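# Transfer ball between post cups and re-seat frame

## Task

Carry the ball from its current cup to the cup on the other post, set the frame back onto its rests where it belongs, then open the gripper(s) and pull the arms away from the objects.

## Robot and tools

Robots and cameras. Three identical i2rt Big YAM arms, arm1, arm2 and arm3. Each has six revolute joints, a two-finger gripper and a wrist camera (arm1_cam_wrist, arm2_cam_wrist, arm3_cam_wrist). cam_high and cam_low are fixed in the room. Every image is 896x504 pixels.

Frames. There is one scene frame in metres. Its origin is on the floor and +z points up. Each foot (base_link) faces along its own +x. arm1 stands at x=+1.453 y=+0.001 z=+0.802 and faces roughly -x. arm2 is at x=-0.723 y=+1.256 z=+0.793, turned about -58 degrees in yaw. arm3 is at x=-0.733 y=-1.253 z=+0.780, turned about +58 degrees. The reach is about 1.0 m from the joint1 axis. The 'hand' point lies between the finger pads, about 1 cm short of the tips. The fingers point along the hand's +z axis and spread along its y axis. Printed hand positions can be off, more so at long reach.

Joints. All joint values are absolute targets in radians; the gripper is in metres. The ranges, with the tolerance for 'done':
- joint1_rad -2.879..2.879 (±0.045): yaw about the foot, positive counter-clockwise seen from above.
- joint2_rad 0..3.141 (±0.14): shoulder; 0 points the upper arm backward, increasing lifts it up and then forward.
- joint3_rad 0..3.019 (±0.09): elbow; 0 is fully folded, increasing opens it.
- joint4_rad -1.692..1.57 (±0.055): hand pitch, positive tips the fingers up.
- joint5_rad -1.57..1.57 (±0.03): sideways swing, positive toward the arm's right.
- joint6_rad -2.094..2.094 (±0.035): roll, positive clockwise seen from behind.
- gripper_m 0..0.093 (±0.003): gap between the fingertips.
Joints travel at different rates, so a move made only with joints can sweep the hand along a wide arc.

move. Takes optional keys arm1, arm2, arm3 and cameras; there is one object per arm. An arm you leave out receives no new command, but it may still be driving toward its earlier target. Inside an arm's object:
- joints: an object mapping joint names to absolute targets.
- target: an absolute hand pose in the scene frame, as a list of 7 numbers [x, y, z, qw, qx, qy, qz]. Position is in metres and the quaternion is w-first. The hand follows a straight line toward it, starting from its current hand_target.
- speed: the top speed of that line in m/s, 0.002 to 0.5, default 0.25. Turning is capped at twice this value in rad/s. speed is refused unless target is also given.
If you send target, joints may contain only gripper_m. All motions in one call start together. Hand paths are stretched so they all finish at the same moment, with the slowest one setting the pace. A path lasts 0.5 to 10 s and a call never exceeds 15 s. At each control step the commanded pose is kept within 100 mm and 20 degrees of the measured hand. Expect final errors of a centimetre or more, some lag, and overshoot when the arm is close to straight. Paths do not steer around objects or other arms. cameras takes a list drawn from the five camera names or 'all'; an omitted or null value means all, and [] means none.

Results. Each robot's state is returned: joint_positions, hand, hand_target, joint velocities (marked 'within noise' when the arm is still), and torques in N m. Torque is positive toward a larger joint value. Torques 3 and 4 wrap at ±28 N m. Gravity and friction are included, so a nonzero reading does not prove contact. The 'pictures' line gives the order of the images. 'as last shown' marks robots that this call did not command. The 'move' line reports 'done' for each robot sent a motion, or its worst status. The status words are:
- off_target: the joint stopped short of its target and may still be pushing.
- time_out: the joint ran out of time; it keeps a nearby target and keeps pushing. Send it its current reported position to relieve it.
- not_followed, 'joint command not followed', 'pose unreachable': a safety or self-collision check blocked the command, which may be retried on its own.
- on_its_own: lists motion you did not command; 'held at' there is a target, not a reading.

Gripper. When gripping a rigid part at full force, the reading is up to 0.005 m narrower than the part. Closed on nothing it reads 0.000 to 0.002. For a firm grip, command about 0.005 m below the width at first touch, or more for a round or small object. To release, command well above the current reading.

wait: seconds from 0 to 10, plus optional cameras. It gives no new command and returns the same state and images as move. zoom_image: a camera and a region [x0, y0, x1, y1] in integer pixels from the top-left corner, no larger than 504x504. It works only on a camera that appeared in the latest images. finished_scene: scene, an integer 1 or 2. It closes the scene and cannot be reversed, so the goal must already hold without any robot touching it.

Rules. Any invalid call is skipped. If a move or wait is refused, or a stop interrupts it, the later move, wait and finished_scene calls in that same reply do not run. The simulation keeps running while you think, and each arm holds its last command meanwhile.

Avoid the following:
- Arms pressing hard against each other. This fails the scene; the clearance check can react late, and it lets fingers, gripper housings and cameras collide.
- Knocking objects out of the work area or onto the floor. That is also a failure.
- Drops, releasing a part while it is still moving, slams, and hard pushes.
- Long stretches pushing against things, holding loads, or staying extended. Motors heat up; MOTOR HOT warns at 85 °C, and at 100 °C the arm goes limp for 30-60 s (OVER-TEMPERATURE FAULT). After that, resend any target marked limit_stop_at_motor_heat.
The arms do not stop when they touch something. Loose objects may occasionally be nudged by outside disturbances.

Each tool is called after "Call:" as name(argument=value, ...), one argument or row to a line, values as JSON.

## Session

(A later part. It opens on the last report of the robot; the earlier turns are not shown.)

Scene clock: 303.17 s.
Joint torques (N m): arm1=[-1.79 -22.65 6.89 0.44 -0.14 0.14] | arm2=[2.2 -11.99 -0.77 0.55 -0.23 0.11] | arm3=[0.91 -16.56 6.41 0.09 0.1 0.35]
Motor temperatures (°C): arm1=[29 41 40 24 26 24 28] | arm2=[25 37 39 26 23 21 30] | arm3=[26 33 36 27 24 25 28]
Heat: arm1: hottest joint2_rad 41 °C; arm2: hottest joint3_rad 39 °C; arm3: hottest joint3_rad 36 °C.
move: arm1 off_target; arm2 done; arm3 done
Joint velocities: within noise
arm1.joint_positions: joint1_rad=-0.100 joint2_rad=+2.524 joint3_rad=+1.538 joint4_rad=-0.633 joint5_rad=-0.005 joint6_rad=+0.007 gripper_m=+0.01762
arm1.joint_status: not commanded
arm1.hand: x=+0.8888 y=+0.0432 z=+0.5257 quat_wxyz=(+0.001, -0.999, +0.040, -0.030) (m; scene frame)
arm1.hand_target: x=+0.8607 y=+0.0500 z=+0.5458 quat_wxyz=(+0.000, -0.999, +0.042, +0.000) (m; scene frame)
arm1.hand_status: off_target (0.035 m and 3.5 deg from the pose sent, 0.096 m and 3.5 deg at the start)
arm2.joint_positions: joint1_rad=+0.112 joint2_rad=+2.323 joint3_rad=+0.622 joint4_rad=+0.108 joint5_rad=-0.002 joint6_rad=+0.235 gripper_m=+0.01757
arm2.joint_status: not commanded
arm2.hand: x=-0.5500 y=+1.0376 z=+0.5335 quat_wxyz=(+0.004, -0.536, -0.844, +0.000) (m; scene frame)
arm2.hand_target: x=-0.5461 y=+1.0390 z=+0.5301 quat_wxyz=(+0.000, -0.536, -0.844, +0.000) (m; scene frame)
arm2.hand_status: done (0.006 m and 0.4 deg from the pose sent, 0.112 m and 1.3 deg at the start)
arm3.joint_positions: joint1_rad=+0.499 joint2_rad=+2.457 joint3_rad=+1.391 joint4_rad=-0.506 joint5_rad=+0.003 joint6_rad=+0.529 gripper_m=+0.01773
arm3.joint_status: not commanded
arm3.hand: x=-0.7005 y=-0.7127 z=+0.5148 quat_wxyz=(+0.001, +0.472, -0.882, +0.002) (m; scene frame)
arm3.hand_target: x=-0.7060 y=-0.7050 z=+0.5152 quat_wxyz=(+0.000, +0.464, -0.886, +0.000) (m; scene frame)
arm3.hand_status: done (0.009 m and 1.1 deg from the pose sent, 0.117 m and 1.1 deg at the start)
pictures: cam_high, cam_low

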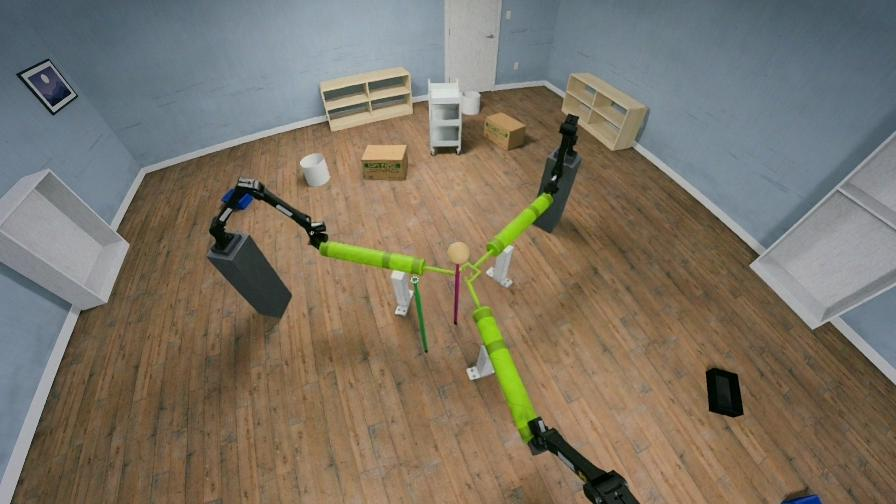

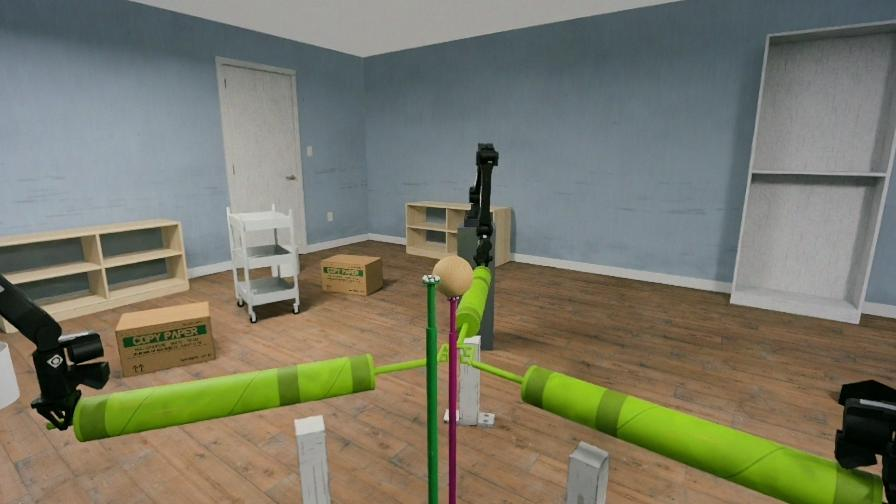

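Call:
move(
  arm1={"target":[0.860,0.053,0.447,0,0.9991,-0.0419,0],"speed":0.07},
  arm2={"target":[-0.546,1.041,0.437,0,0.5358,0.8443,0],"speed":0.07},
  arm3={"target":[-0.709,-0.699,0.429,0,-0.4633,0.8862,0],"speed":0.07},
  cameras=["cam_high","cam_low"],
)

Scene clock: 308.33 s.
Joint torques (N m): arm1=[-2.08 -21.66 6.72 0.75 -0.11 0.11] | arm2=[2.02 -11.46 -1.17 0.73 -0.21 0.09] | arm3=[1.32 -16.26 6.63 0.39 0.14 0.38]
Motor temperatures (°C): arm1=[29 41 39 24 26 24 28] | arm2=[25 36 38 26 23 21 30] | arm3=[26 32 36 27 24 25 28]
Heat: arm1: hottest joint2_rad 41 °C; arm2: hottest joint3_rad 38 °C; arm3: hottest joint3_rad 36 °C.
move: arm1 off_target; arm2 done; arm3 off_target
Joint velocities: within noise
arm1.joint_positions: joint1_rad=-0.100 joint2_rad=+2.726 joint3_rad=+1.664 joint4_rad=-0.553 joint5_rad=-0.006 joint6_rad=+0.007 gripper_m=+0.01762
arm1.joint_status: not commanded
arm1.hand: x=+0.8875 y=+0.0440 z=+0.4375 quat_wxyz=(+0.001, -0.999, +0.039, -0.028) (m; scene frame)
arm1.hand_target: x=+0.8609 y=+0.0530 z=+0.4480 quat_wxyz=(+0.000, -0.999, +0.042, +0.000) (m; scene frame)
arm1.hand_status: off_target (0.030 m and 3.2 deg from the pose sent, 0.084 m and 3.5 deg at the start)
arm2.joint_positions: joint1_rad=+0.121 joint2_rad=+2.613 joint3_rad=+0.766 joint4_rad=+0.256 joint5_rad=-0.002 joint6_rad=+0.243 gripper_m=+0.01757
arm2.joint_status: not commanded
arm2.hand: x=-0.5480 y=+1.0384 z=+0.4469 quat_wxyz=(+0.003, -0.535, -0.845, +0.000) (m; scene frame)
arm2.hand_target: x=-0.5463 y=+1.0412 z=+0.4374 quat_wxyz=(+0.000, -0.536, -0.844, +0.000) (m; scene frame)
arm2.hand_status: done (0.010 m and 0.3 deg from the pose sent, 0.097 m and 0.5 deg at the start)
arm3.joint_positions: joint1_rad=+0.500 joint2_rad=+2.653 joint3_rad=+1.513 joint4_rad=-0.441 joint5_rad=+0.002 joint6_rad=+0.531 gripper_m=+0.01773
arm3.joint_status: not commanded
arm3.hand: x=-0.7010 y=-0.7102 z=+0.4331 quat_wxyz=(+0.004, +0.471, -0.882, +0.005) (m; scene frame)
arm3.hand_target: x=-0.7090 y=-0.6993 z=+0.4294 quat_wxyz=(+0.000, +0.463, -0.886, +0.000) (m; scene frame)
arm3.hand_status: off_target (0.014 m and 1.2 deg from the pose sent, 0.087 m and 1.1 deg at the start)
pictures: cam_high, cam_low

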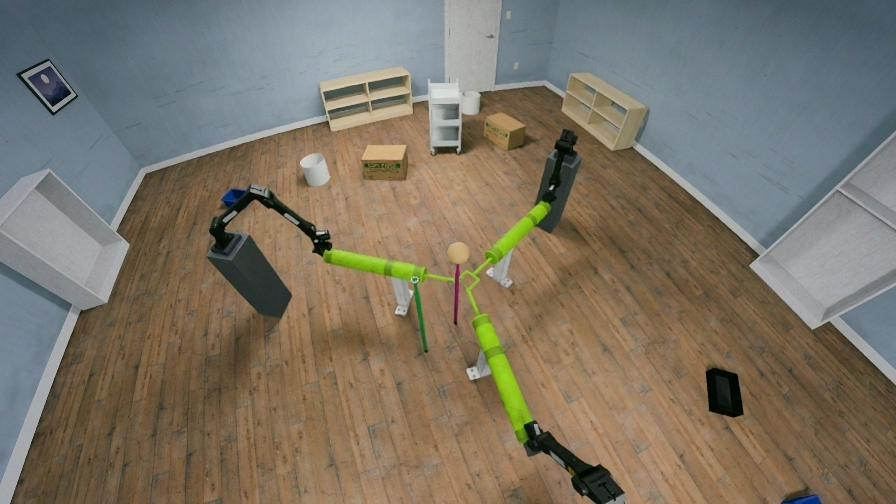

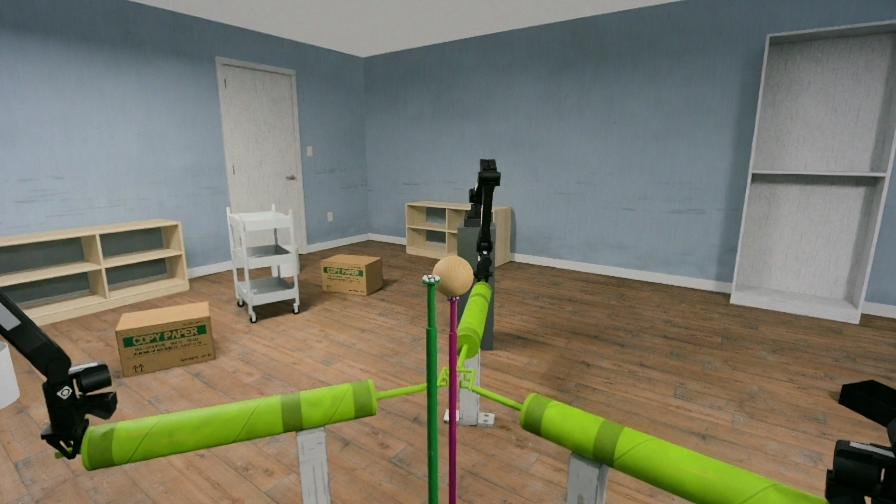

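Call:
move(
  arm1={"target":[0.860,0.053,0.436,0,0.9991,-0.0419,0],"speed":0.05},
  cameras=[],
)

Call:
move(
  arm1={"joints":{"gripper_m":0.075}},
  arm2={"joints":{"gripper_m":0.075}},
  arm3={"joints":{"gripper_m":0.075}},
  cameras=[],
)

Call:
move(
  arm1={"target":[0.88,0.048,0.66,0,0.9991,-0.0419,0],"speed":0.15},
  arm2={"target":[-0.546,1.040,0.66,0,0.5358,0.8443,0],"speed":0.15},
  arm3={"target":[-0.705,-0.702,0.66,0,-0.4633,0.8862,0],"speed":0.15},
  cameras=["cam_high","cam_low"],
)

Scene clock: 326.00 s.
Joint torques (N m): arm1=[-2.08 -20.48 7.47 1.03 -0.08 0.11] | arm2=[1.9 -11.22 -1.17 0.75 -0.21 0.08] | arm3=[1.38 -16.21 6.63 0.39 0.16 0.37]
Motor temperatures (°C): arm1=[29 40 39 24 26 24 28] | arm2=[25 36 36 26 23 21 30] | arm3=[26 32 36 27 24 25 28]
Heat: arm1: hottest joint2_rad 40 °C; arm2: hottest joint2_rad 36 °C; arm3: hottest joint3_rad 36 °C.
move: arm1 off_target
Joint velocities: within noise
arm1.joint_positions: joint1_rad=-0.100 joint2_rad=+2.736 joint3_rad=+1.672 joint4_rad=-0.553 joint5_rad=-0.007 joint6_rad=+0.007 gripper_m=+0.01762
arm1.joint_status: not commanded
arm1.hand: x=+0.8873 y=+0.0439 z=+0.4337 quat_wxyz=(+0.000, -0.999, +0.040, -0.028) (m; scene frame)
arm1.hand_target: x=+0.8611 y=+0.0530 z=+0.4374 quat_wxyz=(+0.000, -0.999, +0.042, +0.000) (m; scene frame)
arm1.hand_status: off_target (0.029 m and 3.2 deg from the pose sent, 0.029 m and 3.2 deg at the start)
arm2.joint_positions: joint1_rad=+0.122 joint2_rad=+2.610 joint3_rad=+0.766 joint4_rad=+0.256 joint5_rad=-0.002 joint6_rad=+0.244 gripper_m=+0.01757
arm2.joint_status: not commanded
arm2.hand: x=-0.5472 y=+1.0377 z=+0.4475 quat_wxyz=(+0.002, -0.536, -0.844, +0.001) (m; scene frame)
arm2.hand_target: x=-0.5462 y=+1.0411 z=+0.4374 quat_wxyz=(+0.000, -0.536, -0.844, +0.000) (m; scene frame)
arm2.hand_status: not commanded
arm3: as last shown
arm3.joint_positions: joint1_rad=+0.500 joint2_rad=+2.653 joint3_rad=+1.513 joint4_rad=-0.441 joint5_rad=+0.001 joint6_rad=+0.532 gripper_m=+0.01773
arm3.hand: x=-0.7011 y=-0.7102 z=+0.4331 quat_wxyz=(+0.004, +0.470, -0.882, +0.005) (m; scene frame)
pictures: none
No camera images: "cameras" was empty.

Scene clock: 326.73 s.
Joint torques (N m): arm1=[-1.67 -21.07 6.75 0.91 -0.09 0.11] | arm2=[1.9 -11.81 -1.63 0.46 -0.18 0.08] | arm3=[0.26 -16.32 6.32 0.38 0.16 0.14]
Motor temperatures (°C): arm1=[29 40 39 24 26 24 28] | arm2=[25 36 36 26 23 21 30] | arm3=[26 32 36 27 24 25 28]
Heat: arm1: hottest joint2_rad 40 °C; arm2: hottest joint2_rad 36 °C; arm3: hottest joint3_rad 36 °C.
move: arm1 done; arm2 done; arm3 done
Joint velocities: within noise
arm1.joint_positions: joint1_rad=-0.105 joint2_rad=+2.741 joint3_rad=+1.682 joint4_rad=-0.550 joint5_rad=-0.007 joint6_rad=+0.007 gripper_m=+0.07481
arm1.joint_status: all done
arm1.hand: x=+0.8840 y=+0.0470 z=+0.4322 quat_wxyz=(+0.001, -0.999, +0.042, -0.024) (m; scene frame)
arm1.hand_target: x=+0.8610 y=+0.0531 z=+0.4374 quat_wxyz=(+0.000, -0.999, +0.042, +0.000) (m; scene frame)
arm1.hand_status: not commanded
arm2.joint_positions: joint1_rad=+0.122 joint2_rad=+2.616 joint3_rad=+0.774 joint4_rad=+0.265 joint5_rad=-0.003 joint6_rad=+0.244 gripper_m=+0.07484
arm2.joint_status: all done
arm2.hand: x=-0.5444 y=+1.0345 z=+0.4453 quat_wxyz=(-0.004, -0.536, -0.844, +0.002) (m; scene frame)
arm2.hand_target: x=-0.5462 y=+1.0410 z=+0.4374 quat_wxyz=(+0.000, -0.536, -0.844, +0.000) (m; scene frame)
arm2.hand_status: not commanded
arm3.joint_positions: joint1_rad=+0.508 joint2_rad=+2.653 joint3_rad=+1.517 joint4_rad=-0.441 joint5_rad=+0.001 joint6_rad=+0.553 gripper_m=+0.07486
arm3.joint_status: all done
arm3.hand: x=-0.7055 y=-0.7075 z=+0.4338 quat_wxyz=(+0.003, +0.465, -0.885, +0.004) (m; scene frame)
arm3.hand_target: x=-0.7091 y=-0.6993 z=+0.4294 quat_wxyz=(+0.000, +0.463, -0.886, +0.000) (m; scene frame)
arm3.hand_status: not commanded
pictures: none
No camera images: "cameras" was empty.

Scene clock: 329.13 s.
Joint torques (N m): arm1=[-1.49 -20.6 5.5 0.08 -0.1 0.12] | arm2=[1.38 -11.99 1.32 -0.31 -0.17 0.02] | arm3=[0.09 -17.49 6.54 0.02 0.18 0.07]
Motor temperatures (°C): arm1=[29 40 38 24 26 24 27] | arm2=[25 36 35 26 23 21 30] | arm3=[26 32 36 27 24 25 28]
Heat: arm1: hottest joint2_rad 40 °C; arm2: hottest joint2_rad 36 °C; arm3: hottest joint3_rad 36 °C.
move: arm1 done; arm2 done; arm3 done
Joint velocities: within noise
arm1.joint_positions: joint1_rad=-0.105 joint2_rad=+2.251 joint3_rad=+1.430 joint4_rad=-0.746 joint5_rad=-0.007 joint6_rad=+0.007 gripper_m=+0.07491
arm1.joint_status: not commanded
arm1.hand: x=+0.8819 y=+0.0450 z=+0.6522 quat_wxyz=(+0.001, -0.999, +0.042, -0.003) (m; scene frame)
arm1.hand_target: x=+0.8799 y=+0.0480 z=+0.6600 quat_wxyz=(+0.000, -0.999, +0.042, +0.000) (m; scene frame)
arm1.hand_status: done (0.009 m and 0.4 deg from the pose sent, 0.228 m and 2.8 deg at the start)
arm2.joint_positions: joint1_rad=+0.122 joint2_rad=+1.850 joint3_rad=+0.524 joint4_rad=-0.256 joint5_rad=-0.003 joint6_rad=+0.244 gripper_m=+0.07493
arm2.joint_status: not commanded
arm2.hand: x=-0.5444 y=+1.0361 z=+0.6570 quat_wxyz=(-0.002, -0.536, -0.844, +0.002) (m; scene frame)
arm2.hand_target: x=-0.5459 y=+1.0398 z=+0.6599 quat_wxyz=(+0.000, -0.536, -0.844, +0.000) (m; scene frame)
arm2.hand_status: done (0.005 m and 0.3 deg from the pose sent, 0.215 m and 0.5 deg at the start)
arm3.joint_positions: joint1_rad=+0.508 joint2_rad=+2.181 joint3_rad=+1.347 joint4_rad=-0.741 joint5_rad=+0.001 joint6_rad=+0.553 gripper_m=+0.07495
arm3.joint_status: not commanded
arm3.hand: x=-0.7048 y=-0.7043 z=+0.6509 quat_wxyz=(+0.003, +0.465, -0.885, +0.003) (m; scene frame)
arm3.hand_target: x=-0.7050 y=-0.7019 z=+0.6600 quat_wxyz=(+0.000, +0.463, -0.886, +0.000) (m; scene frame)
arm3.hand_status: done (0.009 m and 0.5 deg from the pose sent, 0.226 m and 0.6 deg at the start)
pictures: cam_high, cam_low

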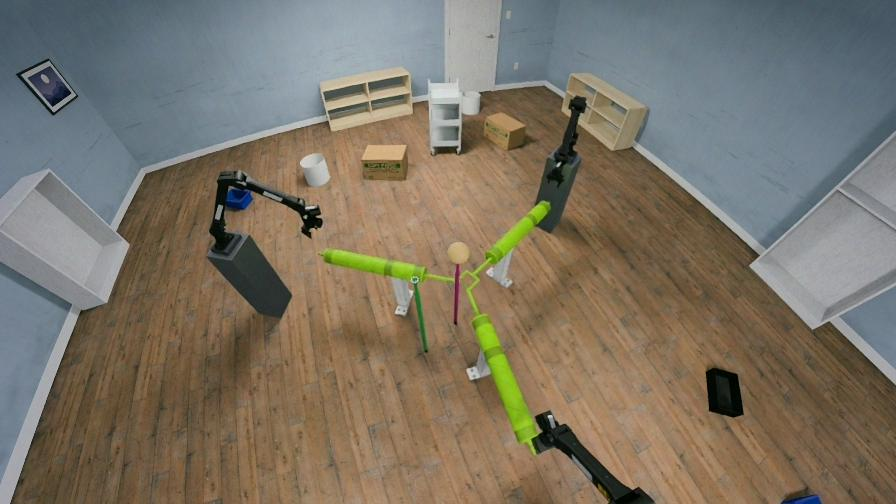

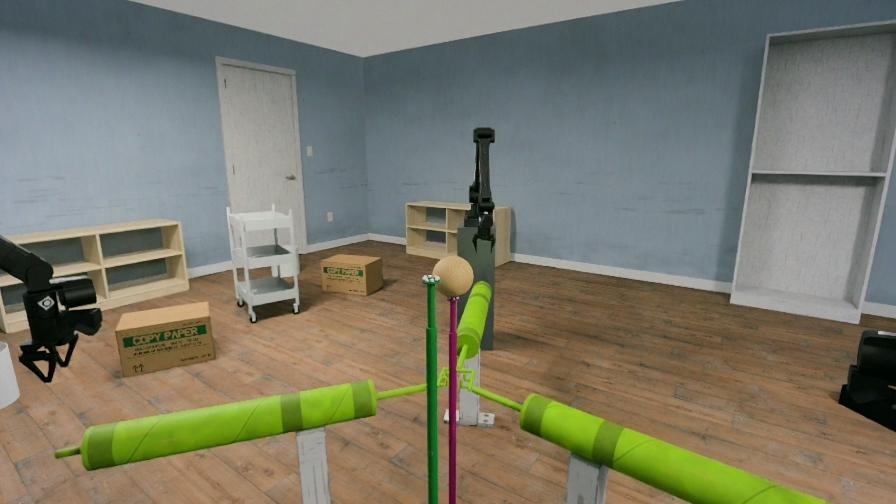

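Call:
finished_scene(
  scene=2,
)

The scene is finished: the task was done.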